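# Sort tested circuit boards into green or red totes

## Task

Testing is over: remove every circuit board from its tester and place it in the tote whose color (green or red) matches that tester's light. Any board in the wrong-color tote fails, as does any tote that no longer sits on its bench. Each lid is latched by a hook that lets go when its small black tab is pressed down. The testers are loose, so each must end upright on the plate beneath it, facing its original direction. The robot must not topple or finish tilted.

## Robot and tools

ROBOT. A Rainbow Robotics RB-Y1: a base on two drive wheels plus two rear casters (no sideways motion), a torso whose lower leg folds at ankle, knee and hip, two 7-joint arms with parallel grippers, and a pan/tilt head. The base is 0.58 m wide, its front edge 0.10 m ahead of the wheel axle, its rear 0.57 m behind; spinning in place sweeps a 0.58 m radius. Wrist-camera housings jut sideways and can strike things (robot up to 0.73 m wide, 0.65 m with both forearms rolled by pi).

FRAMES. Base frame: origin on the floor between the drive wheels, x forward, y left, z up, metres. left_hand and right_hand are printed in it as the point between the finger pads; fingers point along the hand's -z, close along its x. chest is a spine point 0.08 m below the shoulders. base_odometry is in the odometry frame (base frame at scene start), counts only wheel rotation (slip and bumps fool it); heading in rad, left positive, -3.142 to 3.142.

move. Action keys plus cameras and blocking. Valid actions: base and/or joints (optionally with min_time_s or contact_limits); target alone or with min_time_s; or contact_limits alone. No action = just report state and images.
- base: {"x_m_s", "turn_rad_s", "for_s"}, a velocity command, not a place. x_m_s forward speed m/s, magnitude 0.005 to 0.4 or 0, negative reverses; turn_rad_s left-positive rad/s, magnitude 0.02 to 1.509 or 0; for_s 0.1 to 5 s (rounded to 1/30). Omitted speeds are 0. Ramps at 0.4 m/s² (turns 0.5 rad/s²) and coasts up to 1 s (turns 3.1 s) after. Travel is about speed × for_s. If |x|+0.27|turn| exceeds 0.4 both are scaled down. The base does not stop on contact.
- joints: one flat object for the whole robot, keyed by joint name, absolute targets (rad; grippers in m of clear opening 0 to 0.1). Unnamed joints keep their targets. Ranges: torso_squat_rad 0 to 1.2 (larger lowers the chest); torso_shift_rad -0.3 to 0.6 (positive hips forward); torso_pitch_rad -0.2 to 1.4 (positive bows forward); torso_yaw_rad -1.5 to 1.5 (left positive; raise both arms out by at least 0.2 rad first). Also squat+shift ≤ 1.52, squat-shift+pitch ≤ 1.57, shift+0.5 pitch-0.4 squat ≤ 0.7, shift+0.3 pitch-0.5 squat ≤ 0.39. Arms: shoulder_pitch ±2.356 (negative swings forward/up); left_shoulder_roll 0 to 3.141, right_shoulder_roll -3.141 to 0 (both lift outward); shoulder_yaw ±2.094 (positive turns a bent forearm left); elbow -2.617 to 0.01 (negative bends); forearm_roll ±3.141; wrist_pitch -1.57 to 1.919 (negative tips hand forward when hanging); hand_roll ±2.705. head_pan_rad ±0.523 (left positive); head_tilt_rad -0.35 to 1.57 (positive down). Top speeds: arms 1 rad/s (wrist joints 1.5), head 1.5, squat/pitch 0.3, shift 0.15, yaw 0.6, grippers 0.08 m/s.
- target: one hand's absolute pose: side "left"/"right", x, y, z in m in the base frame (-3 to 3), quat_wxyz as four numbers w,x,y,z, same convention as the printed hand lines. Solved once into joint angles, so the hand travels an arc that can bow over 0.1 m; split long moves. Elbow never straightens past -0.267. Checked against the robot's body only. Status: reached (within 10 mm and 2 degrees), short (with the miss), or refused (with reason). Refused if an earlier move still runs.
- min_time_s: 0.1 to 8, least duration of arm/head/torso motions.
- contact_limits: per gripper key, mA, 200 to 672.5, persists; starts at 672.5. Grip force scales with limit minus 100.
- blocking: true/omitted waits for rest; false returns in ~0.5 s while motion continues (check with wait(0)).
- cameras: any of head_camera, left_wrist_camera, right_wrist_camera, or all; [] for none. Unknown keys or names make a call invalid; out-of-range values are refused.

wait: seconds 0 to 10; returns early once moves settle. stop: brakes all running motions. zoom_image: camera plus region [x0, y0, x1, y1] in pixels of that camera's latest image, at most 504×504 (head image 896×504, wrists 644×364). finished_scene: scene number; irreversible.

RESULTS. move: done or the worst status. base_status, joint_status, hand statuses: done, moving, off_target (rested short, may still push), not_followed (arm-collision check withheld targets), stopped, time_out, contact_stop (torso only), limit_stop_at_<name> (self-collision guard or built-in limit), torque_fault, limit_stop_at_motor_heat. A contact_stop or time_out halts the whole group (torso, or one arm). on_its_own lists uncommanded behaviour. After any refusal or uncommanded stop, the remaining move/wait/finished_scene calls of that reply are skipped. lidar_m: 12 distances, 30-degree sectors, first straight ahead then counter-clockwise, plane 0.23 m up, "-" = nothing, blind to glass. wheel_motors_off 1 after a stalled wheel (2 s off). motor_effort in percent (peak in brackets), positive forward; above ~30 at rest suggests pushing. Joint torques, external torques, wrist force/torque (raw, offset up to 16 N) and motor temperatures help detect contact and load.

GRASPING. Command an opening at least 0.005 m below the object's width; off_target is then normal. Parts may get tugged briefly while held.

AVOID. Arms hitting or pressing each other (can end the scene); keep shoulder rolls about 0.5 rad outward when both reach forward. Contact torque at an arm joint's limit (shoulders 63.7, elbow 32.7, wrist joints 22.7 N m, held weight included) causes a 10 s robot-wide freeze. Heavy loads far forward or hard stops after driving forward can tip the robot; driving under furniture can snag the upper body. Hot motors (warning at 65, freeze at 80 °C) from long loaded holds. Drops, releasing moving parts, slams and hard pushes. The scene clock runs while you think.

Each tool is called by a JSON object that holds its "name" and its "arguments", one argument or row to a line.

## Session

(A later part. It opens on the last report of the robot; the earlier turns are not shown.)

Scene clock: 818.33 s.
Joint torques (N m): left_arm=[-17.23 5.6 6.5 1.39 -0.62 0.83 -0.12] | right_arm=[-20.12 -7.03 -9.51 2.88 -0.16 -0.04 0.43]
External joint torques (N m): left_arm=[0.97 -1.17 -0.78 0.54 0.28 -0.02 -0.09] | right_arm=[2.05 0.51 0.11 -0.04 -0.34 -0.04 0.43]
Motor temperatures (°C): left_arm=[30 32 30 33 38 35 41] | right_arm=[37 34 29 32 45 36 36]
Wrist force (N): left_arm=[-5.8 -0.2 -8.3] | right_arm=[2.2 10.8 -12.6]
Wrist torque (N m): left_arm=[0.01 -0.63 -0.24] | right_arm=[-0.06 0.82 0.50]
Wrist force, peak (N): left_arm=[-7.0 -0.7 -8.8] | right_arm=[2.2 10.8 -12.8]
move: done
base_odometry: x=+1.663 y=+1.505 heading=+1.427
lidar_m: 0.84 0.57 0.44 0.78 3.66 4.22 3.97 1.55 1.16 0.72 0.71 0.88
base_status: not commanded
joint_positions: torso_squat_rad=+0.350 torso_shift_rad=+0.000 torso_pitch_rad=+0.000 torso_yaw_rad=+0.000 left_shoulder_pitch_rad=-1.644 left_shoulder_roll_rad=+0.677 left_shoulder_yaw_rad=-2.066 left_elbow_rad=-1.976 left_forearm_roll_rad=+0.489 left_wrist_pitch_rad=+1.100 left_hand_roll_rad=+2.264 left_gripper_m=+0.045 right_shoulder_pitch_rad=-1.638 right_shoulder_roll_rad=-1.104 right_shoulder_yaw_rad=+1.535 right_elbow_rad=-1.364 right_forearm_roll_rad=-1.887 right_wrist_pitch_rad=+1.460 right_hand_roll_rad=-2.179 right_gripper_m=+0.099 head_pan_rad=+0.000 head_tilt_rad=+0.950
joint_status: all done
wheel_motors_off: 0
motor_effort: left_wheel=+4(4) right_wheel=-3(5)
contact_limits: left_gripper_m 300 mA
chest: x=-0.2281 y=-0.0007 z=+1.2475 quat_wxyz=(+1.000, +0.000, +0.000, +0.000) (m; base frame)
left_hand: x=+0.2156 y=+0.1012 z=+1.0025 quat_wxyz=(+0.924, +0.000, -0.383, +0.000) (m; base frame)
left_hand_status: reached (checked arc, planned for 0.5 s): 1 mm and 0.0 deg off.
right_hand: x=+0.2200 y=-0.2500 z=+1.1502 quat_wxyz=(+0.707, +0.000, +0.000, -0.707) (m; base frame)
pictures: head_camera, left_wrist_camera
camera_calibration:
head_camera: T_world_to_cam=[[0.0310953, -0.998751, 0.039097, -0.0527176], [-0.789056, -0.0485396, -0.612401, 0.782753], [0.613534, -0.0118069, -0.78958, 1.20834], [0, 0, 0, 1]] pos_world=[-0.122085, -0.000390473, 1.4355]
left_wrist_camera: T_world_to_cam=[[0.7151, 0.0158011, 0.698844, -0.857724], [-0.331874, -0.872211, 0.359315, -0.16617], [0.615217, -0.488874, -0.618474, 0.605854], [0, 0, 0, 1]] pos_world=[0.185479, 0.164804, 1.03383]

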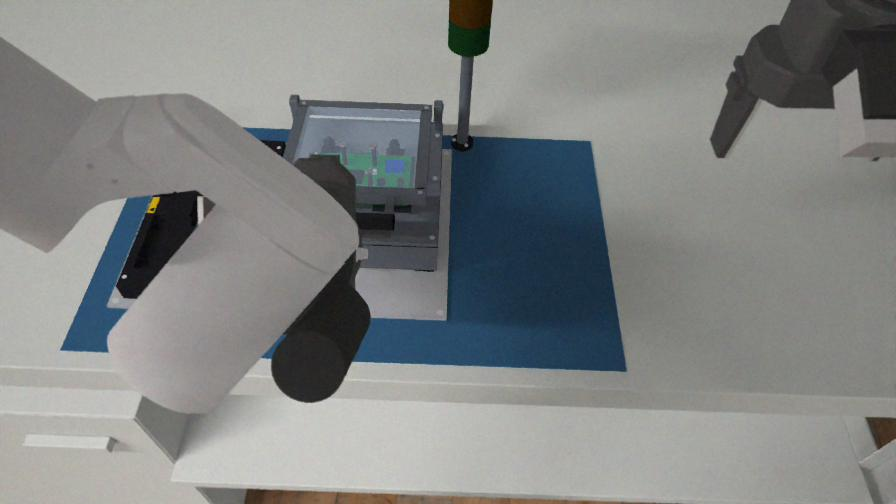

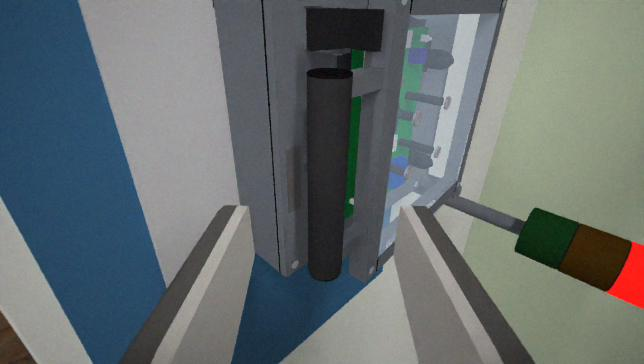

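{"name": "move", "arguments": {
  "target": {"side":"left","x":0.248,"y":0.101,"z":0.972,"quat_wxyz":[0.924,0,-0.383,0]},
  "cameras": ["left_wrist_camera"]
}}

{"name": "move", "arguments": {
  "joints": {"left_gripper_m":0.005},
  "cameras": ["left_wrist_camera"]
}}

Scene clock: 826.27 s.
Joint torques (N m): left_arm=[-17.88 5.93 6.51 1.73 -0.64 0.85 -0.18] | right_arm=[-20.72 -7.15 -9.58 2.79 0 -0.09 0.33]
External joint torques (N m): left_arm=[1.46 -1.13 -0.71 0.33 0.24 0.04 -0.14] | right_arm=[1.44 0.39 0.04 -0.14 -0.18 -0.09 0.33]
Motor temperatures (°C): left_arm=[30 32 30 33 38 35 41] | right_arm=[37 34 29 32 45 36 36]
Wrist force (N): left_arm=[-5.9 0.1 -8.0] | right_arm=[2.0 10.8 -12.8]
Wrist torque (N m): left_arm=[-0.03 -0.61 -0.23] | right_arm=[-0.07 0.83 0.52]
Wrist force, peak (N): left_arm=[-7.3 -0.9 -8.7] | right_arm=[2.1 10.8 -13.0]
move: done
base_odometry: x=+1.663 y=+1.505 heading=+1.427
lidar_m: 0.84 0.57 0.44 0.79 3.67 4.23 3.96 1.56 1.16 0.72 0.71 0.88
base_status: not commanded
joint_positions: torso_squat_rad=+0.350 torso_shift_rad=+0.000 torso_pitch_rad=+0.000 torso_yaw_rad=+0.000 left_shoulder_pitch_rad=-1.570 left_shoulder_roll_rad=+0.612 left_shoulder_yaw_rad=-2.078 left_elbow_rad=-1.770 left_forearm_roll_rad=+0.468 left_wrist_pitch_rad=+0.987 left_hand_roll_rad=+2.225 left_gripper_m=+0.045 right_shoulder_pitch_rad=-1.638 right_shoulder_roll_rad=-1.104 right_shoulder_yaw_rad=+1.535 right_elbow_rad=-1.364 right_forearm_roll_rad=-1.887 right_wrist_pitch_rad=+1.460 right_hand_roll_rad=-2.179 right_gripper_m=+0.099 head_pan_rad=+0.000 head_tilt_rad=+0.950
joint_status: all done
wheel_motors_off: 0
motor_effort: left_wheel=+3(5) right_wheel=-2(5)
contact_limits: left_gripper_m 300 mA
chest: x=-0.2280 y=-0.0007 z=+1.2475 quat_wxyz=(+1.000, +0.000, +0.000, +0.000) (m; base frame)
left_hand: x=+0.2475 y=+0.1011 z=+0.9727 quat_wxyz=(+0.924, +0.000, -0.383, +0.000) (m; base frame)
left_hand_status: reached (checked arc, planned for 0.5 s): 1 mm and 0.1 deg off.
right_hand: x=+0.2201 y=-0.2500 z=+1.1502 quat_wxyz=(+0.707, +0.000, +0.000, -0.707) (m; base frame)
pictures: left_wrist_camera
camera_calibration:
left_wrist_camera: T_world_to_cam=[[0.714879, 0.0159819, 0.699066, -0.859861], [-0.332034, -0.872081, 0.359482, -0.145047], [0.615387, -0.4891, -0.618126, 0.567432], [0, 0, 0, 1]] pos_world=[0.217346, 0.164781, 1.00399]

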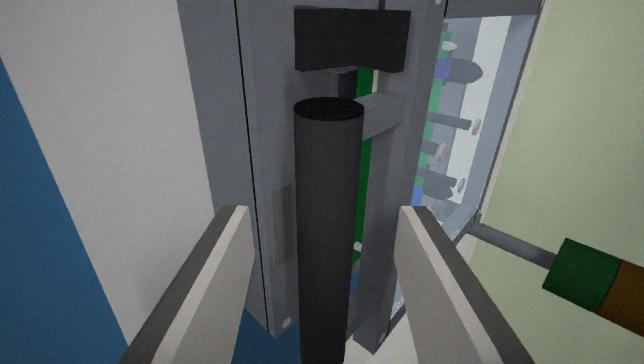

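Scene clock: 827.20 s.
Joint torques (N m): left_arm=[-18.02 5.94 6.35 1.79 -0.57 0.84 -0.13] | right_arm=[-20.47 -6.97 -9.78 2.94 -0.03 0.03 0.37]
External joint torques (N m): left_arm=[1.32 -1.12 -0.88 0.38 0.31 0.03 -0.09] | right_arm=[1.69 0.57 -0.16 0.01 -0.21 0.03 0.37]
Motor temperatures (°C): left_arm=[30 32 30 33 38 35 41] | right_arm=[37 34 29 32 45 36 36]
Wrist force (N): left_arm=[-4.7 -0.3 -10.3] | right_arm=[2.4 10.5 -12.9]
Wrist torque (N m): left_arm=[-0.02 -0.60 -0.39] | right_arm=[-0.05 0.85 0.51]
Wrist force, peak (N): left_arm=[-5.2 -0.4 -10.3] | right_arm=[2.1 10.8 -13.0]
move: off_target
base_odometry: x=+1.663 y=+1.505 heading=+1.427
lidar_m: 0.84 0.57 0.44 0.78 3.67 4.21 3.96 1.55 1.16 0.73 0.71 0.88
base_status: not commanded
joint_positions: torso_squat_rad=+0.350 torso_shift_rad=+0.000 torso_pitch_rad=+0.000 torso_yaw_rad=+0.000 left_shoulder_pitch_rad=-1.570 left_shoulder_roll_rad=+0.612 left_shoulder_yaw_rad=-2.078 left_elbow_rad=-1.770 left_forearm_roll_rad=+0.468 left_wrist_pitch_rad=+0.987 left_hand_roll_rad=+2.225 left_gripper_m=+0.015 right_shoulder_pitch_rad=-1.638 right_shoulder_roll_rad=-1.104 right_shoulder_yaw_rad=+1.535 right_elbow_rad=-1.364 right_forearm_roll_rad=-1.887 right_wrist_pitch_rad=+1.460 right_hand_roll_rad=-2.179 right_gripper_m=+0.099 head_pan_rad=+0.000 head_tilt_rad=+0.950
joint_status: left_gripper_m off_target (ended at +0.015, target +0.005)
wheel_motors_off: 0
motor_effort: left_wheel=+3(4) right_wheel=-1(5)
contact_limits: left_gripper_m 300 mA
chest: x=-0.2280 y=-0.0007 z=+1.2475 quat_wxyz=(+1.000, +0.000, +0.000, +0.000) (m; base frame)
left_hand: x=+0.2475 y=+0.1011 z=+0.9727 quat_wxyz=(+0.924, +0.000, -0.383, +0.000) (m; base frame)
right_hand: x=+0.2201 y=-0.2500 z=+1.1502 quat_wxyz=(+0.707, +0.000, +0.000, -0.707) (m; base frame)
pictures: left_wrist_camera
camera_calibration:
left_wrist_camera: T_world_to_cam=[[0.714863, 0.0159694, 0.699082, -0.859879], [-0.332053, -0.872079, 0.35947, -0.14503], [0.615395, -0.489104, -0.618115, 0.567418], [0, 0, 0, 1]] pos_world=[0.217352, 0.16478, 1.00399]

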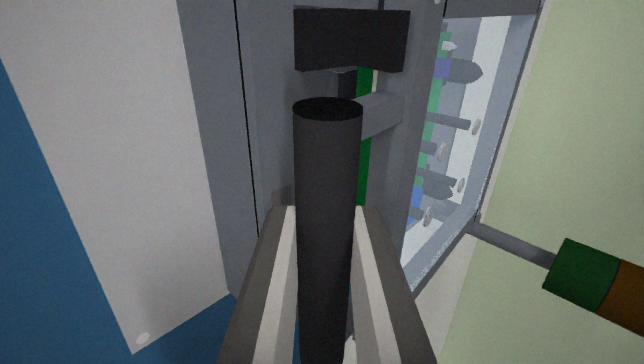

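{"name": "move", "arguments": {
  "target": {"side":"left","x":0.259,"y":0.101,"z":1.029,"quat_wxyz":[0.887,0,-0.462,0]},
  "min_time_s": 1.5,
  "cameras": []
}}

{"name": "move", "arguments": {
  "target": {"side":"left","x":0.294,"y":0.101,"z":1.077,"quat_wxyz":[0.834,0,-0.552,0]},
  "min_time_s": 1.5,
  "cameras": []
}}

{"name": "move", "arguments": {
  "target": {"side":"left","x":0.3455,"y":0.101,"z":1.110,"quat_wxyz":[0.777,0,-0.629,0]},
  "min_time_s": 1.5,
  "cameras": ["head_camera"]
}}

{"name": "move", "arguments": {
  "target": {"side":"left","x":0.408,"y":0.101,"z":1.122,"quat_wxyz":[0.719,0,-0.695,0]},
  "min_time_s": 1.5,
  "cameras": []
}}

{"name": "move", "arguments": {
  "target": {"side":"left","x":0.472,"y":0.101,"z":1.117,"quat_wxyz":[0.719,0,-0.695,0]},
  "min_time_s": 1.5,
  "cameras": ["head_camera"]
}}

Scene clock: 856.47 s.
Joint torques (N m): left_arm=[-21.71 9.17 10.54 2.74 -2.05 1.95 0.52] | right_arm=[-20.32 -6.91 -9.53 2.73 -0.06 -0.05 0.36]
External joint torques (N m): left_arm=[-2.69 2.1 3.18 1.28 -1 0.9 0.57] | right_arm=[1.85 0.63 0.09 -0.19 -0.23 -0.05 0.36]
Motor temperatures (°C): left_arm=[30 32 30 33 38 35 41] | right_arm=[37 34 29 32 45 36 36]
Wrist force (N): left_arm=[-11.8 2.2 -5.7] | right_arm=[2.3 10.5 -12.6]
Wrist torque (N m): left_arm=[0.01 -0.39 -0.40] | right_arm=[-0.06 0.84 0.50]
Wrist force, peak (N): left_arm=[-5.1 1.1 -20.9] | right_arm=[2.1 10.9 -13.0]
move: done
base_odometry: x=+1.663 y=+1.505 heading=+1.427
lidar_m: 0.85 0.56 0.44 0.78 3.66 4.22 3.96 1.55 1.16 0.72 0.72 0.88
base_status: not commanded
joint_positions: torso_squat_rad=+0.350 torso_shift_rad=+0.000 torso_pitch_rad=+0.000 torso_yaw_rad=+0.000 left_shoulder_pitch_rad=-1.639 left_shoulder_roll_rad=+0.659 left_shoulder_yaw_rad=-2.073 left_elbow_rad=-1.894 left_forearm_roll_rad=+0.354 left_wrist_pitch_rad=+1.149 left_hand_roll_rad=+2.304 left_gripper_m=+0.015 right_shoulder_pitch_rad=-1.638 right_shoulder_roll_rad=-1.104 right_shoulder_yaw_rad=+1.535 right_elbow_rad=-1.364 right_forearm_roll_rad=-1.887 right_wrist_pitch_rad=+1.460 right_hand_roll_rad=-2.179 right_gripper_m=+0.099 head_pan_rad=+0.000 head_tilt_rad=+0.950
joint_status: all done
wheel_motors_off: 0
motor_effort: left_wheel=+4(5) right_wheel=-3(4)
contact_limits: left_gripper_m 300 mA
chest: x=-0.2280 y=-0.0007 z=+1.2475 quat_wxyz=(+1.000, +0.000, +0.000, +0.000) (m; base frame)
left_hand: x=+0.2587 y=+0.1010 z=+1.0280 quat_wxyz=(+0.887, +0.000, -0.461, +0.000) (m; base frame)
left_hand_status: reached (checked arc, planned for 1.5 s): 1 mm and 0.1 deg off.
right_hand: x=+0.2201 y=-0.2500 z=+1.1501 quat_wxyz=(+0.707, +0.000, +0.000, -0.707) (m; base frame)
pictures: none
No camera images: "cameras" was empty.

Scene clock: 858.30 s.
Joint torques (N m): left_arm=[-22.8 8.17 7.78 3.82 -1.89 3.07 0.52] | right_arm=[-20.43 -6.87 -9.9 2.9 -0.04 -0.01 0.37]
External joint torques (N m): left_arm=[-3.24 0.86 0.36 1.8 -0.7 1.81 0.57] | right_arm=[1.74 0.67 -0.28 -0.02 -0.22 -0.01 0.37]
Motor temperatures (°C): left_arm=[30 32 30 33 38 35 41] | right_arm=[37 34 29 32 45 36 36]
Wrist force (N): left_arm=[-14.5 -2.2 -14.2] | right_arm=[2.3 10.4 -12.6]
Wrist torque (N m): left_arm=[-0.07 -0.48 -0.37] | right_arm=[-0.01 0.84 0.51]
Wrist force, peak (N): left_arm=[-14.3 -2.1 -15.4] | right_arm=[2.1 11.0 -12.9]
move: done
base_odometry: x=+1.663 y=+1.505 heading=+1.427
lidar_m: 0.84 0.57 0.44 0.78 3.67 4.22 3.96 1.55 1.16 0.72 0.71 0.88
base_status: not commanded
joint_positions: torso_squat_rad=+0.350 torso_shift_rad=+0.000 torso_pitch_rad=+0.000 torso_yaw_rad=+0.000 left_shoulder_pitch_rad=-1.661 left_shoulder_roll_rad=+0.661 left_shoulder_yaw_rad=-2.076 left_elbow_rad=-1.860 left_forearm_roll_rad=+0.213 left_wrist_pitch_rad=+1.249 left_hand_roll_rad=+2.353 left_gripper_m=+0.015 right_shoulder_pitch_rad=-1.638 right_shoulder_roll_rad=-1.104 right_shoulder_yaw_rad=+1.535 right_elbow_rad=-1.364 right_forearm_roll_rad=-1.887 right_wrist_pitch_rad=+1.460 right_hand_roll_rad=-2.179 right_gripper_m=+0.099 head_pan_rad=+0.000 head_tilt_rad=+0.950
joint_status: all done
wheel_motors_off: 0
motor_effort: left_wheel=+3(5) right_wheel=-3(4)
contact_limits: left_gripper_m 300 mA
chest: x=-0.2279 y=-0.0007 z=+1.2475 quat_wxyz=(+1.000, +0.000, +0.000, +0.000) (m; base frame)
left_hand: x=+0.2935 y=+0.1010 z=+1.0763 quat_wxyz=(+0.834, +0.000, -0.551, +0.000) (m; base frame)
left_hand_status: reached (checked arc, planned for 1.5 s): 1 mm and 0.1 deg off.
right_hand: x=+0.2202 y=-0.2499 z=+1.1501 quat_wxyz=(+0.707, +0.000, +0.000, -0.707) (m; base frame)
pictures: none
No camera images: "cameras" was empty.

Scene clock: 860.13 s.
Joint torques (N m): left_arm=[-20.9 8.88 6.38 5.53 -1.26 2.73 0.58] | right_arm=[-20.26 -7.05 -9.81 2.95 -0.05 -0.03 0.31]
External joint torques (N m): left_arm=[0.1 1.05 -0.9 2.43 -0.03 1.32 0.64] | right_arm=[1.91 0.49 -0.19 0.03 -0.22 -0.02 0.31]
Motor temperatures (°C): left_arm=[30 32 30 33 38 35 41] | right_arm=[37 34 29 32 45 36 36]
Wrist force (N): left_arm=[-11.4 -1.7 -4.7] | right_arm=[1.9 10.5 -12.9]
Wrist torque (N m): left_arm=[-0.06 -0.50 -0.39] | right_arm=[-0.03 0.80 0.52]
Wrist force, peak (N): left_arm=[-14.5 -2.2 -14.3] | right_arm=[2.3 10.7 -13.0]
move: done
base_odometry: x=+1.663 y=+1.505 heading=+1.427
lidar_m: 0.84 0.57 0.44 0.77 3.67 4.23 3.96 1.55 1.15 0.73 0.71 0.88
base_status: not commanded
joint_positions: torso_squat_rad=+0.350 torso_shift_rad=+0.000 torso_pitch_rad=+0.000 torso_yaw_rad=+0.000 left_shoulder_pitch_rad=-1.641 left_shoulder_roll_rad=+0.610 left_shoulder_yaw_rad=-2.089 left_elbow_rad=-1.663 left_forearm_roll_rad=+0.076 left_wrist_pitch_rad=+1.243 left_hand_roll_rad=+2.397 left_gripper_m=+0.015 right_shoulder_pitch_rad=-1.638 right_shoulder_roll_rad=-1.104 right_shoulder_yaw_rad=+1.535 right_elbow_rad=-1.364 right_forearm_roll_rad=-1.887 right_wrist_pitch_rad=+1.460 right_hand_roll_rad=-2.179 right_gripper_m=+0.099 head_pan_rad=+0.000 head_tilt_rad=+0.950
joint_status: all done
wheel_motors_off: 0
motor_effort: left_wheel=+4(6) right_wheel=-1(4)
contact_limits: left_gripper_m 300 mA
chest: x=-0.2280 y=-0.0008 z=+1.2475 quat_wxyz=(+1.000, +0.001, +0.000, +0.000) (m; base frame)
left_hand: x=+0.3451 y=+0.1005 z=+1.1098 quat_wxyz=(+0.777, +0.000, -0.629, +0.000) (m; base frame)
left_hand_status: reached (checked arc, planned for 1.5 s): 1 mm and 0.1 deg off.
right_hand: x=+0.2200 y=-0.2501 z=+1.1501 quat_wxyz=(+0.707, +0.000, +0.000, -0.707) (m; base frame)
pictures: head_camera
camera_calibration:
head_camera: T_world_to_cam=[[0.0310051, -0.998759, 0.0389796, -0.0526774], [-0.789091, -0.0483958, -0.612367, 0.782712], [0.613494, -0.0117719, -0.789612, 1.20836], [0, 0, 0, 1]] pos_world=[-0.122059, -0.000507333, 1.4355]

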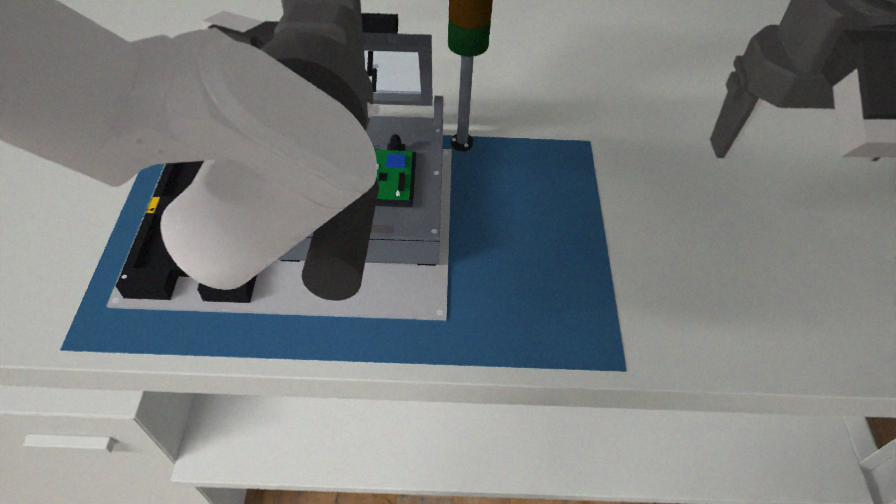

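Scene clock: 861.97 s.
Joint torques (N m): left_arm=[-13.15 5.65 3.72 1.51 1.23 -1.63 0.69] | right_arm=[-20.41 -6.61 -9.71 2.96 -0.03 0.04 0.35]
External joint torques (N m): left_arm=[9.87 -2.67 -2.68 -3.04 2.36 -3.17 0.75] | right_arm=[1.76 0.92 -0.09 0.04 -0.21 0.04 0.35]
Motor temperatures (°C): left_arm=[30 32 30 33 38 35 41] | right_arm=[37 34 29 32 45 36 36]
Wrist force (N): left_arm=[8.5 1.4 0.5] | right_arm=[2.1 10.3 -12.7]
Wrist torque (N m): left_arm=[0.09 -1.00 -0.55] | right_arm=[-0.01 0.81 0.52]
Wrist force, peak (N): left_arm=[26.5 18.5 21.4] | right_arm=[2.7 10.8 -13.1]
move: done
base_odometry: x=+1.663 y=+1.505 heading=+1.427
lidar_m: 0.84 0.57 0.44 0.78 3.66 4.23 3.96 1.55 1.16 0.72 0.72 0.88
base_status: not commanded
joint_positions: torso_squat_rad=+0.350 torso_shift_rad=+0.000 torso_pitch_rad=-0.001 torso_yaw_rad=+0.000 left_shoulder_pitch_rad=-1.543 left_shoulder_roll_rad=+0.480 left_shoulder_yaw_rad=-2.093 left_elbow_rad=-1.265 left_forearm_roll_rad=-0.077 left_wrist_pitch_rad=+1.143 left_hand_roll_rad=+2.471 left_gripper_m=+0.015 right_shoulder_pitch_rad=-1.638 right_shoulder_roll_rad=-1.104 right_shoulder_yaw_rad=+1.535 right_elbow_rad=-1.364 right_forearm_roll_rad=-1.887 right_wrist_pitch_rad=+1.460 right_hand_roll_rad=-2.179 right_gripper_m=+0.099 head_pan_rad=+0.000 head_tilt_rad=+0.950
joint_status: all done
wheel_motors_off: 0
motor_effort: left_wheel=+6(10) right_wheel=-2(4)
contact_limits: left_gripper_m 300 mA
chest: x=-0.2284 y=-0.0008 z=+1.2475 quat_wxyz=(+1.000, +0.001, +0.000, +0.000) (m; base frame)
left_hand: x=+0.4078 y=+0.1012 z=+1.1246 quat_wxyz=(+0.718, +0.000, -0.696, +0.000) (m; base frame)
left_hand_status: reached (checked arc, planned for 1.5 s): 3 mm and 0.2 deg off.
right_hand: x=+0.2198 y=-0.2500 z=+1.1504 quat_wxyz=(+0.707, +0.000, +0.000, -0.707) (m; base frame)
pictures: none
No camera images: "cameras" was empty.

Scene clock: 863.80 s.
Joint torques (N m): left_arm=[-4.77 -11.17 2.87 -9.53 0.47 -7.91 0.42] | right_arm=[-20.61 -7.03 -9.48 2.81 0.03 0 0.38]
External joint torques (N m): left_arm=[20.14 -19.53 -0.73 -16.19 1.32 -9.5 0.48] | right_arm=[1.56 0.51 0.13 -0.13 -0.15 0 0.38]
Motor temperatures (°C): left_arm=[30 32 30 33 38 35 41] | right_arm=[37 34 29 32 45 36 36]
Wrist force (N): left_arm=[28.9 17.5 -5.8] | right_arm=[2.3 10.6 -12.8]
Wrist torque (N m): left_arm=[0.25 -1.30 -0.30] | right_arm=[-0.04 0.85 0.52]
Wrist force, peak (N): left_arm=[63.2 26.4 9.6] | right_arm=[2.3 10.7 -13.0]
move: done
base_odometry: x=+1.663 y=+1.505 heading=+1.427
lidar_m: 0.84 0.57 0.44 0.78 3.66 4.22 3.96 1.55 1.16 0.73 0.71 0.88
base_status: not commanded
joint_positions: torso_squat_rad=+0.350 torso_shift_rad=-0.001 torso_pitch_rad=-0.001 torso_yaw_rad=+0.000 left_shoulder_pitch_rad=-1.426 left_shoulder_roll_rad=+0.264 left_shoulder_yaw_rad=-2.094 left_elbow_rad=-0.627 left_forearm_roll_rad=-0.091 left_wrist_pitch_rad=+0.760 left_hand_roll_rad=+2.508 left_gripper_m=+0.017 right_shoulder_pitch_rad=-1.638 right_shoulder_roll_rad=-1.104 right_shoulder_yaw_rad=+1.535 right_elbow_rad=-1.364 right_forearm_roll_rad=-1.887 right_wrist_pitch_rad=+1.460 right_hand_roll_rad=-2.179 right_gripper_m=+0.099 head_pan_rad=+0.000 head_tilt_rad=+0.950
joint_status: all done
wheel_motors_off: 0
motor_effort: left_wheel=+6(11) right_wheel=-6(6)
contact_limits: left_gripper_m 300 mA
chest: x=-0.2288 y=-0.0006 z=+1.2475 quat_wxyz=(+1.000, +0.000, -0.001, +0.000) (m; base frame)
left_hand: x=+0.4737 y=+0.1051 z=+1.1236 quat_wxyz=(+0.715, +0.003, -0.699, +0.002) (m; base frame)
left_hand_status: reached (checked arc, planned for 1.5 s): 8 mm and 0.7 deg off.
right_hand: x=+0.2195 y=-0.2497 z=+1.1508 quat_wxyz=(+0.707, +0.000, +0.000, -0.707) (m; base frame)
pictures: head_camera
camera_calibration:
head_camera: T_world_to_cam=[[0.0313893, -0.998735, 0.0392729, -0.0527206], [-0.78821, -0.0488956, -0.61346, 0.783683], [0.614605, -0.0116992, -0.788748, 1.20797], [0, 0, 0, 1]] pos_world=[-0.123063, -0.000203017, 1.43562]

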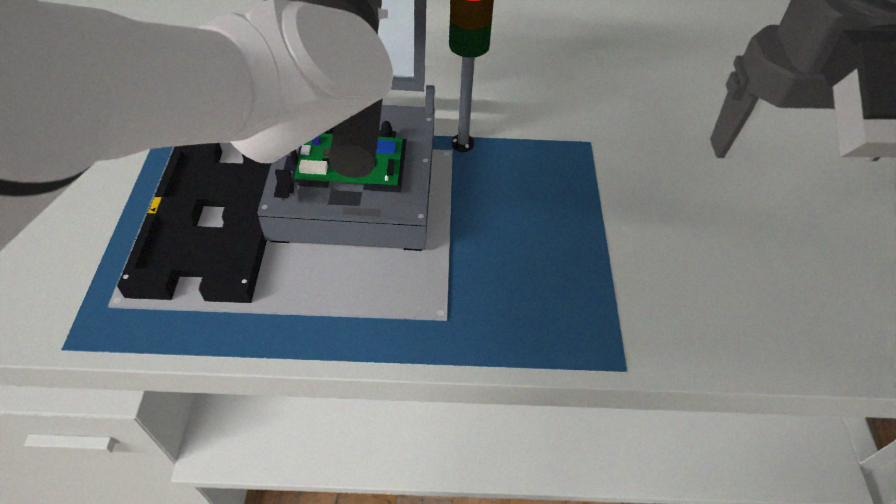

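{"name": "move", "arguments": {
  "target": {"side":"left","x":0.473,"y":0.102,"z":1.112,"quat_wxyz":[0.707,0,-0.707,0]},
  "cameras": ["left_wrist_camera","head_camera"]
}}

Scene clock: 872.60 s.
Joint torques (N m): left_arm=[-1.7 -15.15 1.61 -11.87 0.63 -9.07 0.21] | right_arm=[-20.34 -6.9 -9.58 2.93 -0.12 -0.05 0.39]
External joint torques (N m): left_arm=[23.15 -23.12 -1.24 -18.69 1.41 -10.74 0.26] | right_arm=[1.82 0.63 0.04 0 -0.3 -0.05 0.39]
Motor temperatures (°C): left_arm=[30 32 30 33 38 36 41] | right_arm=[37 34 29 32 45 36 36]
Wrist force (N): left_arm=[31.3 18.0 -8.4] | right_arm=[2.2 10.4 -12.7]
Wrist torque (N m): left_arm=[0.28 -1.25 -0.21] | right_arm=[-0.03 0.83 0.52]
Wrist force, peak (N): left_arm=[41.1 20.9 -11.3] | right_arm=[2.1 10.6 -13.1]
move: done
base_odometry: x=+1.663 y=+1.505 heading=+1.427
lidar_m: 0.84 0.57 0.44 0.78 3.66 4.23 3.97 1.55 1.16 0.72 0.71 0.88
base_status: not commanded
joint_positions: torso_squat_rad=+0.350 torso_shift_rad=-0.001 torso_pitch_rad=-0.002 torso_yaw_rad=+0.000 left_shoulder_pitch_rad=-1.372 left_shoulder_roll_rad=+0.208 left_shoulder_yaw_rad=-2.094 left_elbow_rad=-0.495 left_forearm_roll_rad=-0.154 left_wrist_pitch_rad=+0.734 left_hand_roll_rad=+2.555 left_gripper_m=+0.022 right_shoulder_pitch_rad=-1.638 right_shoulder_roll_rad=-1.104 right_shoulder_yaw_rad=+1.535 right_elbow_rad=-1.364 right_forearm_roll_rad=-1.887 right_wrist_pitch_rad=+1.460 right_hand_roll_rad=-2.179 right_gripper_m=+0.099 head_pan_rad=+0.000 head_tilt_rad=+0.950
joint_status: all done
wheel_motors_off: 0
motor_effort: left_wheel=+5(7) right_wheel=-7(9)
contact_limits: left_gripper_m 300 mA
chest: x=-0.2289 y=-0.0006 z=+1.2474 quat_wxyz=(+1.000, +0.000, -0.001, +0.000) (m; base frame)
left_hand: x=+0.4751 y=+0.1064 z=+1.1194 quat_wxyz=(+0.703, +0.003, -0.711, +0.002) (m; base frame)
left_hand_status: reached (checked arc, planned for 0.4 s): 9 mm and 0.7 deg off.
right_hand: x=+0.2194 y=-0.2496 z=+1.1509 quat_wxyz=(+0.707, +0.001, -0.001, -0.707) (m; base frame)
pictures: head_camera, left_wrist_camera
camera_calibration:
head_camera: T_world_to_cam=[[0.0314329, -0.998732, 0.0393237, -0.0527278], [-0.788014, -0.0489648, -0.613707, 0.783904], [0.614854, -0.0116971, -0.788554, 1.20788], [0, 0, 0, 1]] pos_world=[-0.123285, -0.000148616, 1.43564]
left_wrist_camera: T_world_to_cam=[[0.00157643, 0.0137002, 0.999905, -1.12283], [-0.48242, -0.875847, 0.012761, 0.342389], [0.875939, -0.482394, 0.00522856, -0.30165], [0, 0, 0, 1]] pos_world=[0.431172, 0.169749, 1.11993]

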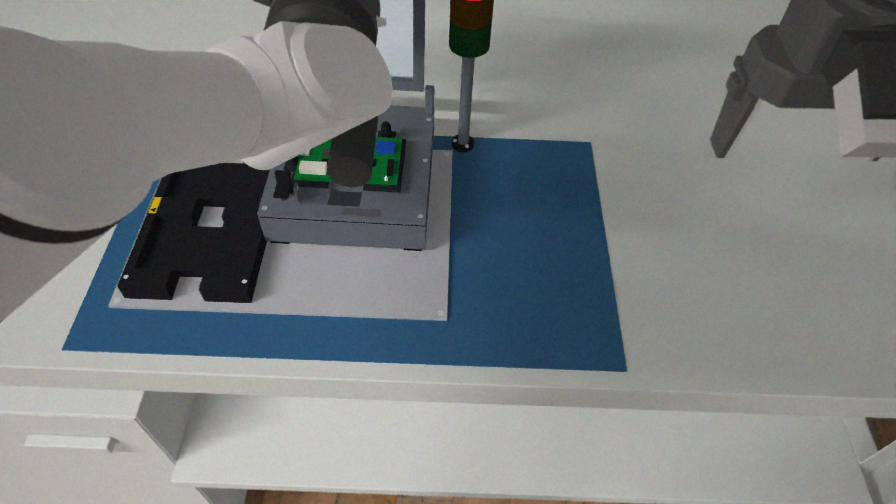

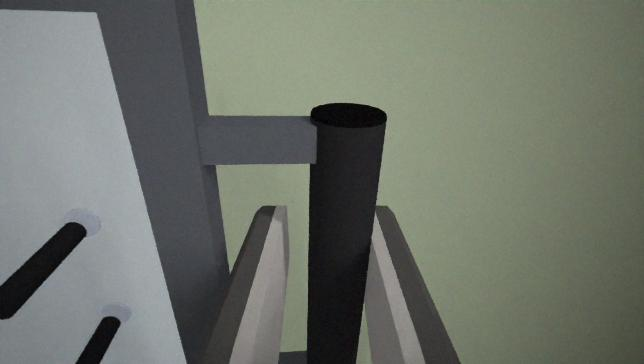

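{"name": "move", "arguments": {
  "joints": {"left_gripper_m":0.036},
  "cameras": ["left_wrist_camera"]
}}

{"name": "move", "arguments": {
  "target": {"side":"left","x":0.460,"y":0.105,"z":1.121,"quat_wxyz":[0.707,0,-0.707,0]},
  "cameras": ["left_wrist_camera"]
}}

Scene clock: 884.30 s.
Joint torques (N m): left_arm=[-2.86 -7.43 2.01 -7.96 1.62 -6.65 0.33] | right_arm=[-20.51 -6.89 -9.51 2.79 -0.08 -0.02 0.35]
External joint torques (N m): left_arm=[21.9 -15.36 -0.85 -14.77 2.4 -8.29 0.38] | right_arm=[1.66 0.64 0.11 -0.14 -0.26 -0.01 0.35]
Motor temperatures (°C): left_arm=[30 32 29 33 38 36 41] | right_arm=[37 34 29 32 45 36 36]
Wrist force (N): left_arm=[28.1 9.5 -6.3] | right_arm=[2.3 10.4 -12.9]
Wrist torque (N m): left_arm=[0.01 -1.01 -0.75] | right_arm=[-0.03 0.86 0.53]
Wrist force, peak (N): left_arm=[31.7 18.6 -8.3] | right_arm=[2.0 10.7 -13.1]
move: off_target
base_odometry: x=+1.663 y=+1.505 heading=+1.427
lidar_m: 0.84 0.57 0.44 0.78 3.66 4.22 3.97 1.56 1.16 0.73 0.72 0.88
base_status: not commanded
joint_positions: torso_squat_rad=+0.350 torso_shift_rad=-0.001 torso_pitch_rad=-0.002 torso_yaw_rad=+0.000 left_shoulder_pitch_rad=-1.371 left_shoulder_roll_rad=+0.206 left_shoulder_yaw_rad=-2.094 left_elbow_rad=-0.496 left_forearm_roll_rad=-0.155 left_wrist_pitch_rad=+0.734 left_hand_roll_rad=+2.555 left_gripper_m=+0.030 right_shoulder_pitch_rad=-1.638 right_shoulder_roll_rad=-1.104 right_shoulder_yaw_rad=+1.535 right_elbow_rad=-1.364 right_forearm_roll_rad=-1.887 right_wrist_pitch_rad=+1.460 right_hand_roll_rad=-2.179 right_gripper_m=+0.099 head_pan_rad=+0.000 head_tilt_rad=+0.950
joint_status: left_gripper_m off_target (ended at +0.030, target +0.036)
wheel_motors_off: 0
motor_effort: left_wheel=+5(7) right_wheel=-8(8)
contact_limits: left_gripper_m 300 mA
chest: x=-0.2289 y=-0.0007 z=+1.2474 quat_wxyz=(+1.000, +0.000, -0.001, +0.000) (m; base frame)
left_hand: x=+0.4746 y=+0.1046 z=+1.1181 quat_wxyz=(+0.704, +0.002, -0.710, +0.001) (m; base frame)
right_hand: x=+0.2195 y=-0.2498 z=+1.1508 quat_wxyz=(+0.707, +0.001, +0.000, -0.707) (m; base frame)
pictures: left_wrist_camera
camera_calibration:
left_wrist_camera: T_world_to_cam=[[0.00410538, 0.0137881, 0.999897, -1.12272], [-0.484903, -0.874455, 0.0140492, 0.340157], [0.874558, -0.484911, 0.00309591, -0.298809], [0, 0, 0, 1]] pos_world=[0.430879, 0.168036, 1.11875]

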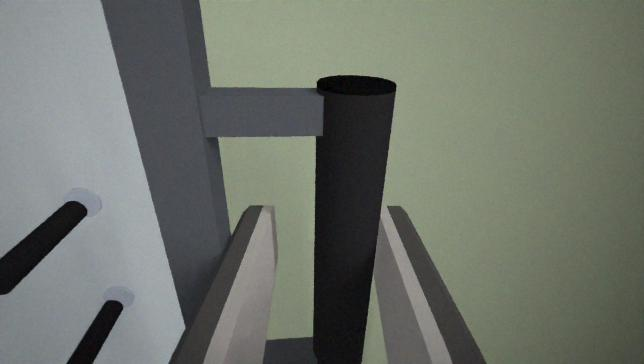

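Scene clock: 885.47 s.
Joint torques (N m): left_arm=[-10.61 4.12 2.24 0.05 1.48 -1.99 0.19] | right_arm=[-20.69 -6.89 -9.69 2.86 0.01 -0.03 0.27]
External joint torques (N m): left_arm=[13.97 -4.26 -2.22 -6.05 2.4 -3.6 0.24] | right_arm=[1.48 0.64 -0.07 -0.07 -0.17 -0.03 0.27]
Motor temperatures (°C): left_arm=[30 32 29 33 38 36 41] | right_arm=[37 34 29 32 45 36 36]
Wrist force (N): left_arm=[10.2 -1.9 -4.2] | right_arm=[2.1 10.9 -12.7]
Wrist torque (N m): left_arm=[-0.03 -0.96 -0.32] | right_arm=[-0.06 0.83 0.51]
Wrist force, peak (N): left_arm=[41.9 12.2 -7.2] | right_arm=[2.0 10.8 -13.1]
move: done
base_odometry: x=+1.663 y=+1.505 heading=+1.427
lidar_m: 0.84 0.56 0.43 0.78 3.67 4.23 3.96 1.55 1.16 0.73 0.72 0.88
base_status: not commanded
joint_positions: torso_squat_rad=+0.350 torso_shift_rad=+0.000 torso_pitch_rad=-0.001 torso_yaw_rad=+0.000 left_shoulder_pitch_rad=-1.438 left_shoulder_roll_rad=+0.321 left_shoulder_yaw_rad=-2.081 left_elbow_rad=-0.778 left_forearm_roll_rad=-0.136 left_wrist_pitch_rad=+0.877 left_hand_roll_rad=+2.522 left_gripper_m=+0.036 right_shoulder_pitch_rad=-1.638 right_shoulder_roll_rad=-1.104 right_shoulder_yaw_rad=+1.535 right_elbow_rad=-1.364 right_forearm_roll_rad=-1.887 right_wrist_pitch_rad=+1.460 right_hand_roll_rad=-2.179 right_gripper_m=+0.099 head_pan_rad=+0.000 head_tilt_rad=+0.950
joint_status: all done
wheel_motors_off: 0
on_its_own: left_gripper_m moved +0.006 to your old target +0.036
motor_effort: left_wheel=+6(7) right_wheel=-6(9)
contact_limits: left_gripper_m 300 mA
chest: x=-0.2286 y=-0.0008 z=+1.2475 quat_wxyz=(+1.000, +0.001, -0.001, +0.000) (m; base frame)
left_hand: x=+0.4610 y=+0.1050 z=+1.1237 quat_wxyz=(+0.705, +0.000, -0.709, +0.000) (m; base frame)
left_hand_status: reached (checked arc, planned for 0.6 s): 3 mm and 0.4 deg off.
right_hand: x=+0.2196 y=-0.2500 z=+1.1505 quat_wxyz=(+0.707, +0.000, +0.000, -0.707) (m; base frame)
pictures: left_wrist_camera
camera_calibration:
left_wrist_camera: T_world_to_cam=[[0.00605271, 0.0155145, 0.999861, -1.12935], [-0.487607, -0.872907, 0.0164964, 0.332156], [0.873042, -0.487639, 0.00228154, -0.284814], [0, 0, 0, 1]] pos_world=[0.417452, 0.168576, 1.12437]

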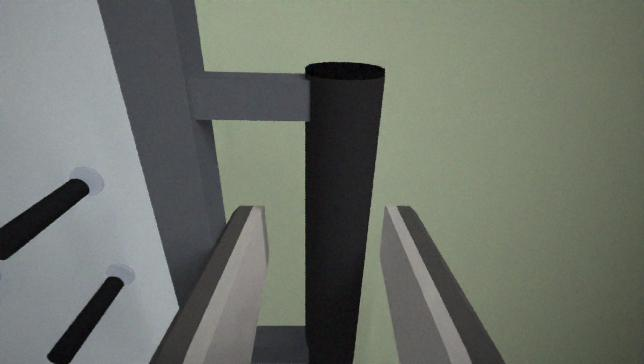

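{"name": "wait", "arguments": {
  "seconds": 0.3,
  "cameras": ["left_wrist_camera","head_camera"]
}}

Scene clock: 892.30 s.
Joint torques (N m): left_arm=[-10.84 4.19 2.07 0.23 1.37 -1.97 0.13] | right_arm=[-20.46 -6.75 -9.7 2.75 -0.1 -0.02 0.31]
External joint torques (N m): left_arm=[13.74 -4.19 -2.39 -5.87 2.29 -3.57 0.19] | right_arm=[1.71 0.78 -0.08 -0.17 -0.28 -0.02 0.31]
Motor temperatures (°C): left_arm=[30 32 29 33 38 36 41] | right_arm=[37 34 29 32 45 36 36]
Wrist force (N): left_arm=[10.3 -0.6 -4.2] | right_arm=[2.4 10.6 -12.8]
Wrist torque (N m): left_arm=[-0.04 -0.93 -0.33] | right_arm=[-0.04 0.85 0.52]
Wrist force, peak (N): left_arm=[10.7 -0.9 -4.0] | right_arm=[2.1 10.7 -13.1]
base_odometry: x=+1.663 y=+1.505 heading=+1.427
lidar_m: 0.84 0.56 0.44 0.79 3.67 4.22 3.95 1.54 1.15 0.72 0.72 0.88
base_status: not commanded
joint_positions: torso_squat_rad=+0.350 torso_shift_rad=+0.000 torso_pitch_rad=-0.001 torso_yaw_rad=+0.000 left_shoulder_pitch_rad=-1.438 left_shoulder_roll_rad=+0.321 left_shoulder_yaw_rad=-2.081 left_elbow_rad=-0.778 left_forearm_roll_rad=-0.136 left_wrist_pitch_rad=+0.877 left_hand_roll_rad=+2.522 left_gripper_m=+0.036 right_shoulder_pitch_rad=-1.638 right_shoulder_roll_rad=-1.104 right_shoulder_yaw_rad=+1.535 right_elbow_rad=-1.364 right_forearm_roll_rad=-1.887 right_wrist_pitch_rad=+1.460 right_hand_roll_rad=-2.179 right_gripper_m=+0.099 head_pan_rad=+0.000 head_tilt_rad=+0.950
joint_status: all done
wheel_motors_off: 0
motor_effort: left_wheel=+6(7) right_wheel=-4(9)
contact_limits: left_gripper_m 300 mA
chest: x=-0.2286 y=-0.0008 z=+1.2475 quat_wxyz=(+1.000, +0.001, -0.001, +0.000) (m; base frame)
left_hand: x=+0.4610 y=+0.1050 z=+1.1237 quat_wxyz=(+0.705, +0.000, -0.709, +0.000) (m; base frame)
left_hand_status: reached (checked arc, planned for 0.6 s): 3 mm and 0.4 deg off.
right_hand: x=+0.2196 y=-0.2500 z=+1.1505 quat_wxyz=(+0.707, +0.000, +0.000, -0.707) (m; base frame)
wait: 0.30 s; at rest from the start
pictures: head_camera, left_wrist_camera
camera_calibration:
head_camera: T_world_to_cam=[[0.0310609, -0.998756, 0.0390063, -0.0526615], [-0.788475, -0.0484679, -0.613154, 0.7834], [0.614282, -0.0117104, -0.789, 1.20809], [0, 0, 0, 1]] pos_world=[-0.122779, -0.000479092, 1.43558]
left_wrist_camera: T_world_to_cam=[[0.0060532, 0.0155147, 0.999861, -1.12935], [-0.487607, -0.872908, 0.0164968, 0.332155], [0.873042, -0.487639, 0.0022812, -0.284814], [0, 0, 0, 1]] pos_world=[0.417452, 0.168576, 1.12437]

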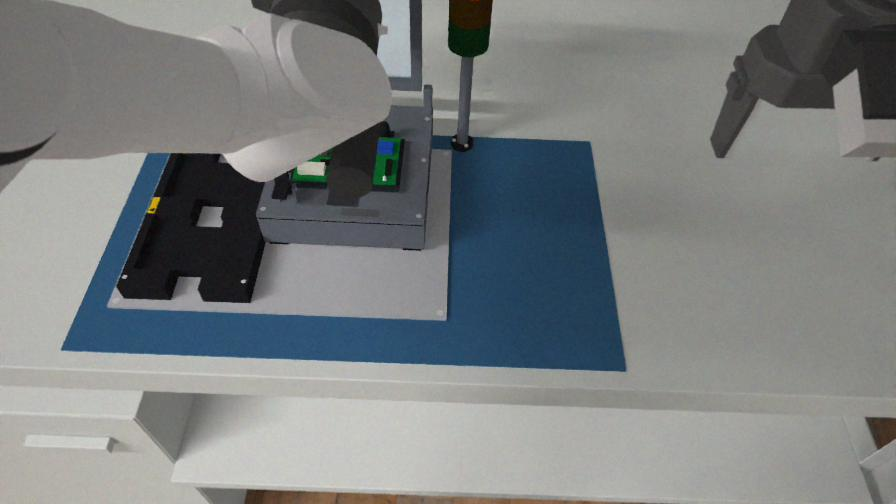

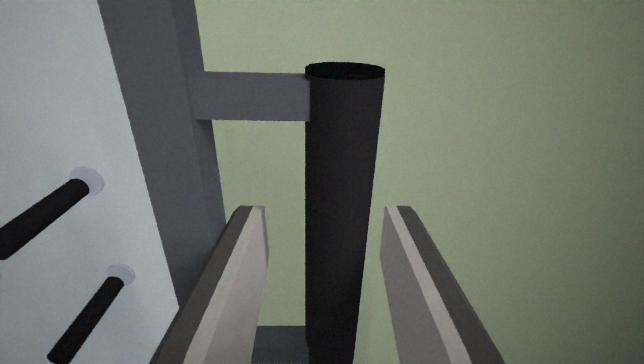

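{"name": "move", "arguments": {
  "target": {"side":"left","x":0.461,"y":0.105,"z":1.128,"quat_wxyz":[0.707,0,-0.707,0]},
  "cameras": []
}}

{"name": "move", "arguments": {
  "joints": {"left_gripper_m":0.01},
  "cameras": ["left_wrist_camera"]
}}

Scene clock: 901.90 s.
Joint torques (N m): left_arm=[-22.09 7.98 4.31 5.03 -0.43 1.22 0.01] | right_arm=[-20.41 -7.02 -9.39 2.86 -0.08 -0.03 0.41]
External joint torques (N m): left_arm=[2.52 -0.49 -0.33 -1.03 0.5 -0.37 0.07] | right_arm=[1.75 0.51 0.23 -0.06 -0.26 -0.03 0.41]
Motor temperatures (°C): left_arm=[30 32 29 33 38 36 41] | right_arm=[37 34 29 32 45 36 36]
Wrist force (N): left_arm=[-8.3 1.7 -4.1] | right_arm=[2.4 10.5 -12.7]
Wrist torque (N m): left_arm=[-0.15 -0.78 -0.16] | right_arm=[-0.03 0.86 0.52]
Wrist force, peak (N): left_arm=[10.6 -1.0 -4.2] | right_arm=[2.1 10.7 -13.1]
move: done
base_odometry: x=+1.663 y=+1.505 heading=+1.427
lidar_m: 0.84 0.56 0.44 0.78 3.67 4.23 3.97 1.55 1.16 0.72 0.71 0.88
base_status: not commanded
joint_positions: torso_squat_rad=+0.350 torso_shift_rad=+0.000 torso_pitch_rad=+0.000 torso_yaw_rad=+0.000 left_shoulder_pitch_rad=-1.454 left_shoulder_roll_rad=+0.337 left_shoulder_yaw_rad=-2.077 left_elbow_rad=-0.807 left_forearm_roll_rad=-0.126 left_wrist_pitch_rad=+0.879 left_hand_roll_rad=+2.510 left_gripper_m=+0.036 right_shoulder_pitch_rad=-1.638 right_shoulder_roll_rad=-1.104 right_shoulder_yaw_rad=+1.535 right_elbow_rad=-1.364 right_forearm_roll_rad=-1.887 right_wrist_pitch_rad=+1.460 right_hand_roll_rad=-2.179 right_gripper_m=+0.099 head_pan_rad=+0.000 head_tilt_rad=+0.950
joint_status: all done
wheel_motors_off: 0
motor_effort: left_wheel=+4(6) right_wheel=-6(6)
contact_limits: left_gripper_m 300 mA
chest: x=-0.2282 y=-0.0008 z=+1.2475 quat_wxyz=(+1.000, +0.000, +0.000, +0.000) (m; base frame)
left_hand: x=+0.4615 y=+0.1050 z=+1.1278 quat_wxyz=(+0.707, +0.000, -0.707, +0.000) (m; base frame)
left_hand_status: reached (checked arc, planned for 0.2 s): 1 mm and 0.0 deg off.
right_hand: x=+0.2200 y=-0.2500 z=+1.1502 quat_wxyz=(+0.707, +0.000, +0.000, -0.707) (m; base frame)
pictures: none
No camera images: "cameras" was empty.

Scene clock: 902.67 s.
Joint torques (N m): left_arm=[-19.97 7.65 4.26 4.25 0.1 0.44 0.02] | right_arm=[-20.59 -6.78 -9.72 2.89 -0.04 0.02 0.35]
External joint torques (N m): left_arm=[4.65 -0.83 -0.37 -1.81 1.04 -1.15 0.08] | right_arm=[1.57 0.75 -0.1 -0.04 -0.22 0.03 0.35]
Motor temperatures (°C): left_arm=[30 32 29 33 38 36 41] | right_arm=[37 34 29 32 45 36 36]
Wrist force (N): left_arm=[-1.1 1.6 -3.9] | right_arm=[2.4 10.8 -12.7]
Wrist torque (N m): left_arm=[-0.13 -0.93 -0.43] | right_arm=[-0.07 0.85 0.52]
Wrist force, peak (N): left_arm=[-8.4 1.5 -4.2] | right_arm=[2.4 10.8 -13.0]
move: off_target
base_odometry: x=+1.663 y=+1.505 heading=+1.427
lidar_m: 0.84 0.57 0.44 0.79 3.66 4.22 3.96 1.55 1.17 0.72 0.71 0.88
base_status: not commanded
joint_positions: torso_squat_rad=+0.350 torso_shift_rad=+0.000 torso_pitch_rad=+0.000 torso_yaw_rad=+0.000 left_shoulder_pitch_rad=-1.454 left_shoulder_roll_rad=+0.337 left_shoulder_yaw_rad=-2.077 left_elbow_rad=-0.807 left_forearm_roll_rad=-0.126 left_wrist_pitch_rad=+0.879 left_hand_roll_rad=+2.510 left_gripper_m=+0.015 right_shoulder_pitch_rad=-1.638 right_shoulder_roll_rad=-1.104 right_shoulder_yaw_rad=+1.535 right_elbow_rad=-1.364 right_forearm_roll_rad=-1.887 right_wrist_pitch_rad=+1.460 right_hand_roll_rad=-2.179 right_gripper_m=+0.099 head_pan_rad=+0.000 head_tilt_rad=+0.950
joint_status: left_gripper_m off_target (ended at +0.015, target +0.010)
wheel_motors_off: 0
motor_effort: left_wheel=+5(6) right_wheel=-3(6)
contact_limits: left_gripper_m 300 mA
chest: x=-0.2282 y=-0.0008 z=+1.2475 quat_wxyz=(+1.000, +0.000, +0.000, +0.000) (m; base frame)
left_hand: x=+0.4616 y=+0.1049 z=+1.1284 quat_wxyz=(+0.706, +0.000, -0.708, +0.000) (m; base frame)
right_hand: x=+0.2200 y=-0.2500 z=+1.1502 quat_wxyz=(+0.707, +0.000, +0.000, -0.707) (m; base frame)
pictures: left_wrist_camera
camera_calibration:
left_wrist_camera: T_world_to_cam=[[0.0106909, 0.0155298, 0.999822, -1.13606], [-0.488397, -0.87242, 0.0187733, 0.330074], [0.872556, -0.488511, -0.00174228, -0.280542], [0, 0, 0, 1]] pos_world=[0.418142, 0.168558, 1.12917]

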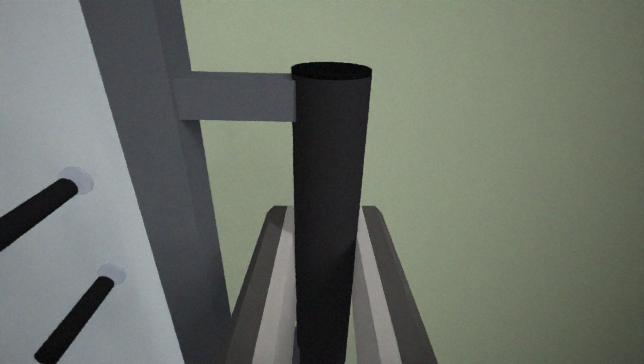

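{"name": "move", "arguments": {
  "target": {"side":"left","x":0.49,"y":0.105,"z":1.126,"quat_wxyz":[0.707,0,-0.707,0]},
  "min_time_s": 1,
  "cameras": ["head_camera","left_wrist_camera"]
}}

Scene clock: 907.07 s.
Joint torques (N m): left_arm=[-25.17 5.67 0.66 6.64 -0.58 1.33 0.48] | right_arm=[-20.22 -6.47 -9.74 2.85 -0.11 0.02 0.38]
External joint torques (N m): left_arm=[-0.18 -2.11 -0.89 -0.72 0.02 -0.32 0.53] | right_arm=[1.95 1.07 -0.12 -0.08 -0.29 0.02 0.38]
Motor temperatures (°C): left_arm=[30 32 29 33 38 36 41] | right_arm=[37 34 29 32 45 36 36]
Wrist force (N): left_arm=[-10.0 4.2 -4.8] | right_arm=[2.2 10.3 -12.5]
Wrist torque (N m): left_arm=[-0.05 -0.97 -0.48] | right_arm=[-0.01 0.83 0.51]
Wrist force, peak (N): left_arm=[42.6 19.8 -4.2] | right_arm=[2.3 10.8 -13.1]
move: done
base_odometry: x=+1.663 y=+1.505 heading=+1.427
lidar_m: 0.85 0.57 0.43 0.78 3.66 4.22 3.96 1.55 1.16 0.73 0.71 0.89
base_status: not commanded
joint_positions: torso_squat_rad=+0.350 torso_shift_rad=+0.000 torso_pitch_rad=+0.000 torso_yaw_rad=+0.000 left_shoulder_pitch_rad=-1.348 left_shoulder_roll_rad=+0.137 left_shoulder_yaw_rad=-2.094 left_elbow_rad=-0.267 left_forearm_roll_rad=-0.161 left_wrist_pitch_rad=+0.533 left_hand_roll_rad=+2.569 left_gripper_m=+0.015 right_shoulder_pitch_rad=-1.638 right_shoulder_roll_rad=-1.104 right_shoulder_yaw_rad=+1.535 right_elbow_rad=-1.364 right_forearm_roll_rad=-1.887 right_wrist_pitch_rad=+1.460 right_hand_roll_rad=-2.179 right_gripper_m=+0.099 head_pan_rad=+0.000 head_tilt_rad=+0.950
joint_status: all done
wheel_motors_off: 0
motor_effort: left_wheel=+5(8) right_wheel=-4(7)
contact_limits: left_gripper_m 300 mA
chest: x=-0.2280 y=-0.0007 z=+1.2475 quat_wxyz=(+1.000, +0.000, +0.000, +0.000) (m; base frame)
left_hand: x=+0.4891 y=+0.1059 z=+1.1261 quat_wxyz=(+0.717, -0.006, -0.697, -0.005) (m; base frame)
left_hand_status: reached (checked arc, as near as the solve gets, planned for 1.0 s): 1 mm and 1.9 deg off.
right_hand: x=+0.2201 y=-0.2499 z=+1.1501 quat_wxyz=(+0.707, +0.000, +0.000, -0.707) (m; base frame)
pictures: head_camera, left_wrist_camera
camera_calibration:
head_camera: T_world_to_cam=[[0.0311431, -0.998747, 0.0391676, -0.0527457], [-0.789158, -0.0486186, -0.612262, 0.782627], [0.6134, -0.0118417, -0.789684, 1.2084], [0, 0, 0, 1]] pos_world=[-0.121971, -0.000319929, 1.43549]
left_wrist_camera: T_world_to_cam=[[0.0420939, 0.0151462, 0.998999, -1.14855], [-0.501266, -0.864616, 0.0342302, 0.332402], [0.864269, -0.502205, -0.0288028, -0.268082], [0, 0, 0, 1]] pos_world=[0.446664, 0.170164, 1.1283]

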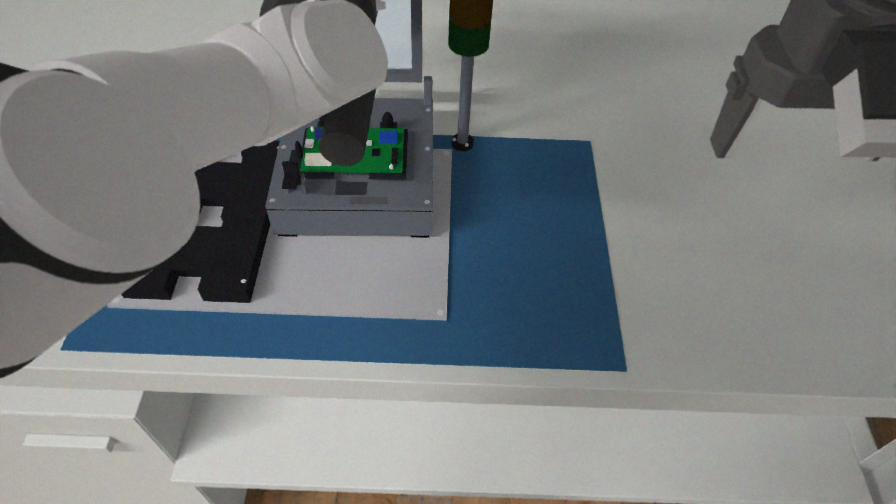

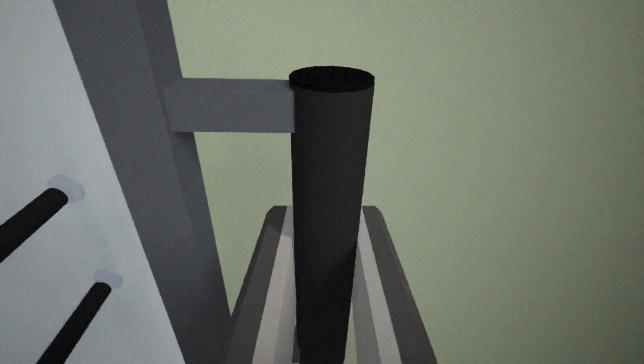

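{"name": "move", "arguments": {
  "target": {"side":"left","x":0.487,"y":0.105,"z":1.120,"quat_wxyz":[0.643,0,-0.766,0]},
  "min_time_s": 1.5,
  "cameras": ["head_camera","left_wrist_camera"]
}}

Scene clock: 942.70 s.
Joint torques (N m): left_arm=[-15.2 2.65 0.79 1.83 -0.1 -1.13 0.6] | right_arm=[-20.51 -6.92 -9.83 2.92 0.07 -0.01 0.34]
External joint torques (N m): left_arm=[9.68 -5 -0.84 -5.46 0.41 -2.92 0.65] | right_arm=[1.66 0.62 -0.21 -0.01 -0.1 -0.01 0.34]
Motor temperatures (°C): left_arm=[31 32 29 33 38 35 41] | right_arm=[37 34 29 32 45 36 36]
Wrist force (N): left_arm=[3.6 4.3 -6.7] | right_arm=[2.1 10.6 -13.0]
Wrist torque (N m): left_arm=[0.06 -1.07 -0.44] | right_arm=[-0.04 0.83 0.52]
Wrist force, peak (N): left_arm=[-10.0 4.8 -5.0] | right_arm=[2.6 10.9 -12.8]
move: short
base_odometry: x=+1.663 y=+1.505 heading=+1.427
lidar_m: 0.84 0.57 0.44 0.78 3.67 4.22 3.95 1.55 1.15 0.72 0.72 0.88
base_status: not commanded
joint_positions: torso_squat_rad=+0.350 torso_shift_rad=+0.000 torso_pitch_rad=+0.000 torso_yaw_rad=+0.000 left_shoulder_pitch_rad=-1.319 left_shoulder_roll_rad=+0.147 left_shoulder_yaw_rad=-2.094 left_elbow_rad=-0.266 left_forearm_roll_rad=-0.321 left_wrist_pitch_rad=+0.556 left_hand_roll_rad=+2.701 left_gripper_m=+0.015 right_shoulder_pitch_rad=-1.638 right_shoulder_roll_rad=-1.104 right_shoulder_yaw_rad=+1.535 right_elbow_rad=-1.364 right_forearm_roll_rad=-1.887 right_wrist_pitch_rad=+1.460 right_hand_roll_rad=-2.179 right_gripper_m=+0.099 head_pan_rad=+0.000 head_tilt_rad=+0.950
joint_status: all done
wheel_motors_off: 0
motor_effort: left_wheel=+5(7) right_wheel=-4(6)
contact_limits: left_gripper_m 300 mA
chest: x=-0.2282 y=-0.0007 z=+1.2475 quat_wxyz=(+1.000, +0.000, +0.000, +0.000) (m; base frame)
left_hand: x=+0.4860 y=+0.1061 z=+1.1232 quat_wxyz=(+0.704, -0.018, -0.709, -0.022) (m; base frame)
left_hand_status: short (checked arc, as near as the solve gets, planned for 1.5 s): 4 mm and 10.1 deg off. The place is met; only the turn is off.
right_hand: x=+0.2200 y=-0.2499 z=+1.1503 quat_wxyz=(+0.707, +0.000, +0.000, -0.707) (m; base frame)
pictures: head_camera, left_wrist_camera
camera_calibration:
head_camera: T_world_to_cam=[[0.0312031, -0.998745, 0.039175, -0.0527371], [-0.788899, -0.0486755, -0.612592, 0.782936], [0.61373, -0.0117903, -0.789428, 1.20827], [0, 0, 0, 1]] pos_world=[-0.122248, -0.000315263, 1.43553]
left_wrist_camera: T_world_to_cam=[[0.00573433, 0.00916084, 0.999942, -1.12824], [-0.538051, -0.842843, 0.0108071, 0.373084], [0.842893, -0.538081, 0.0000958597, -0.283648], [0, 0, 0, 1]] pos_world=[0.446293, 0.172161, 1.12417]

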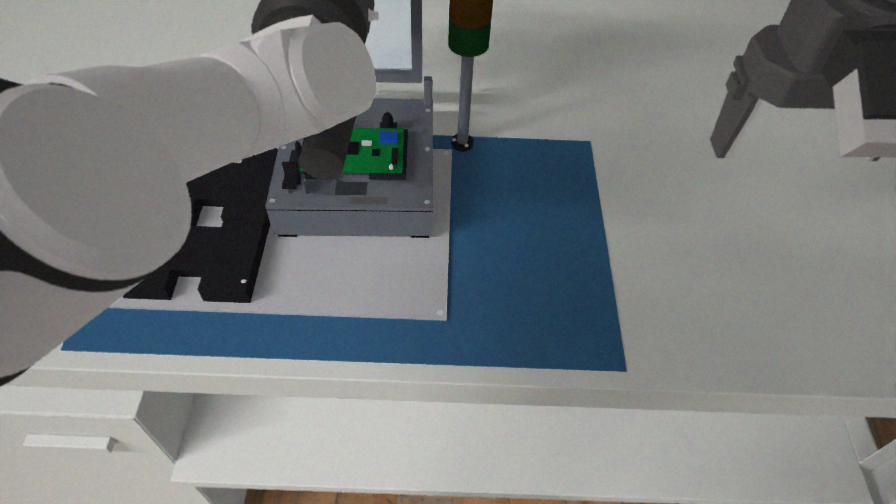

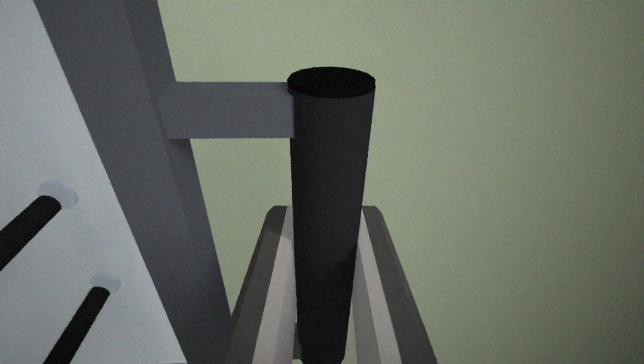

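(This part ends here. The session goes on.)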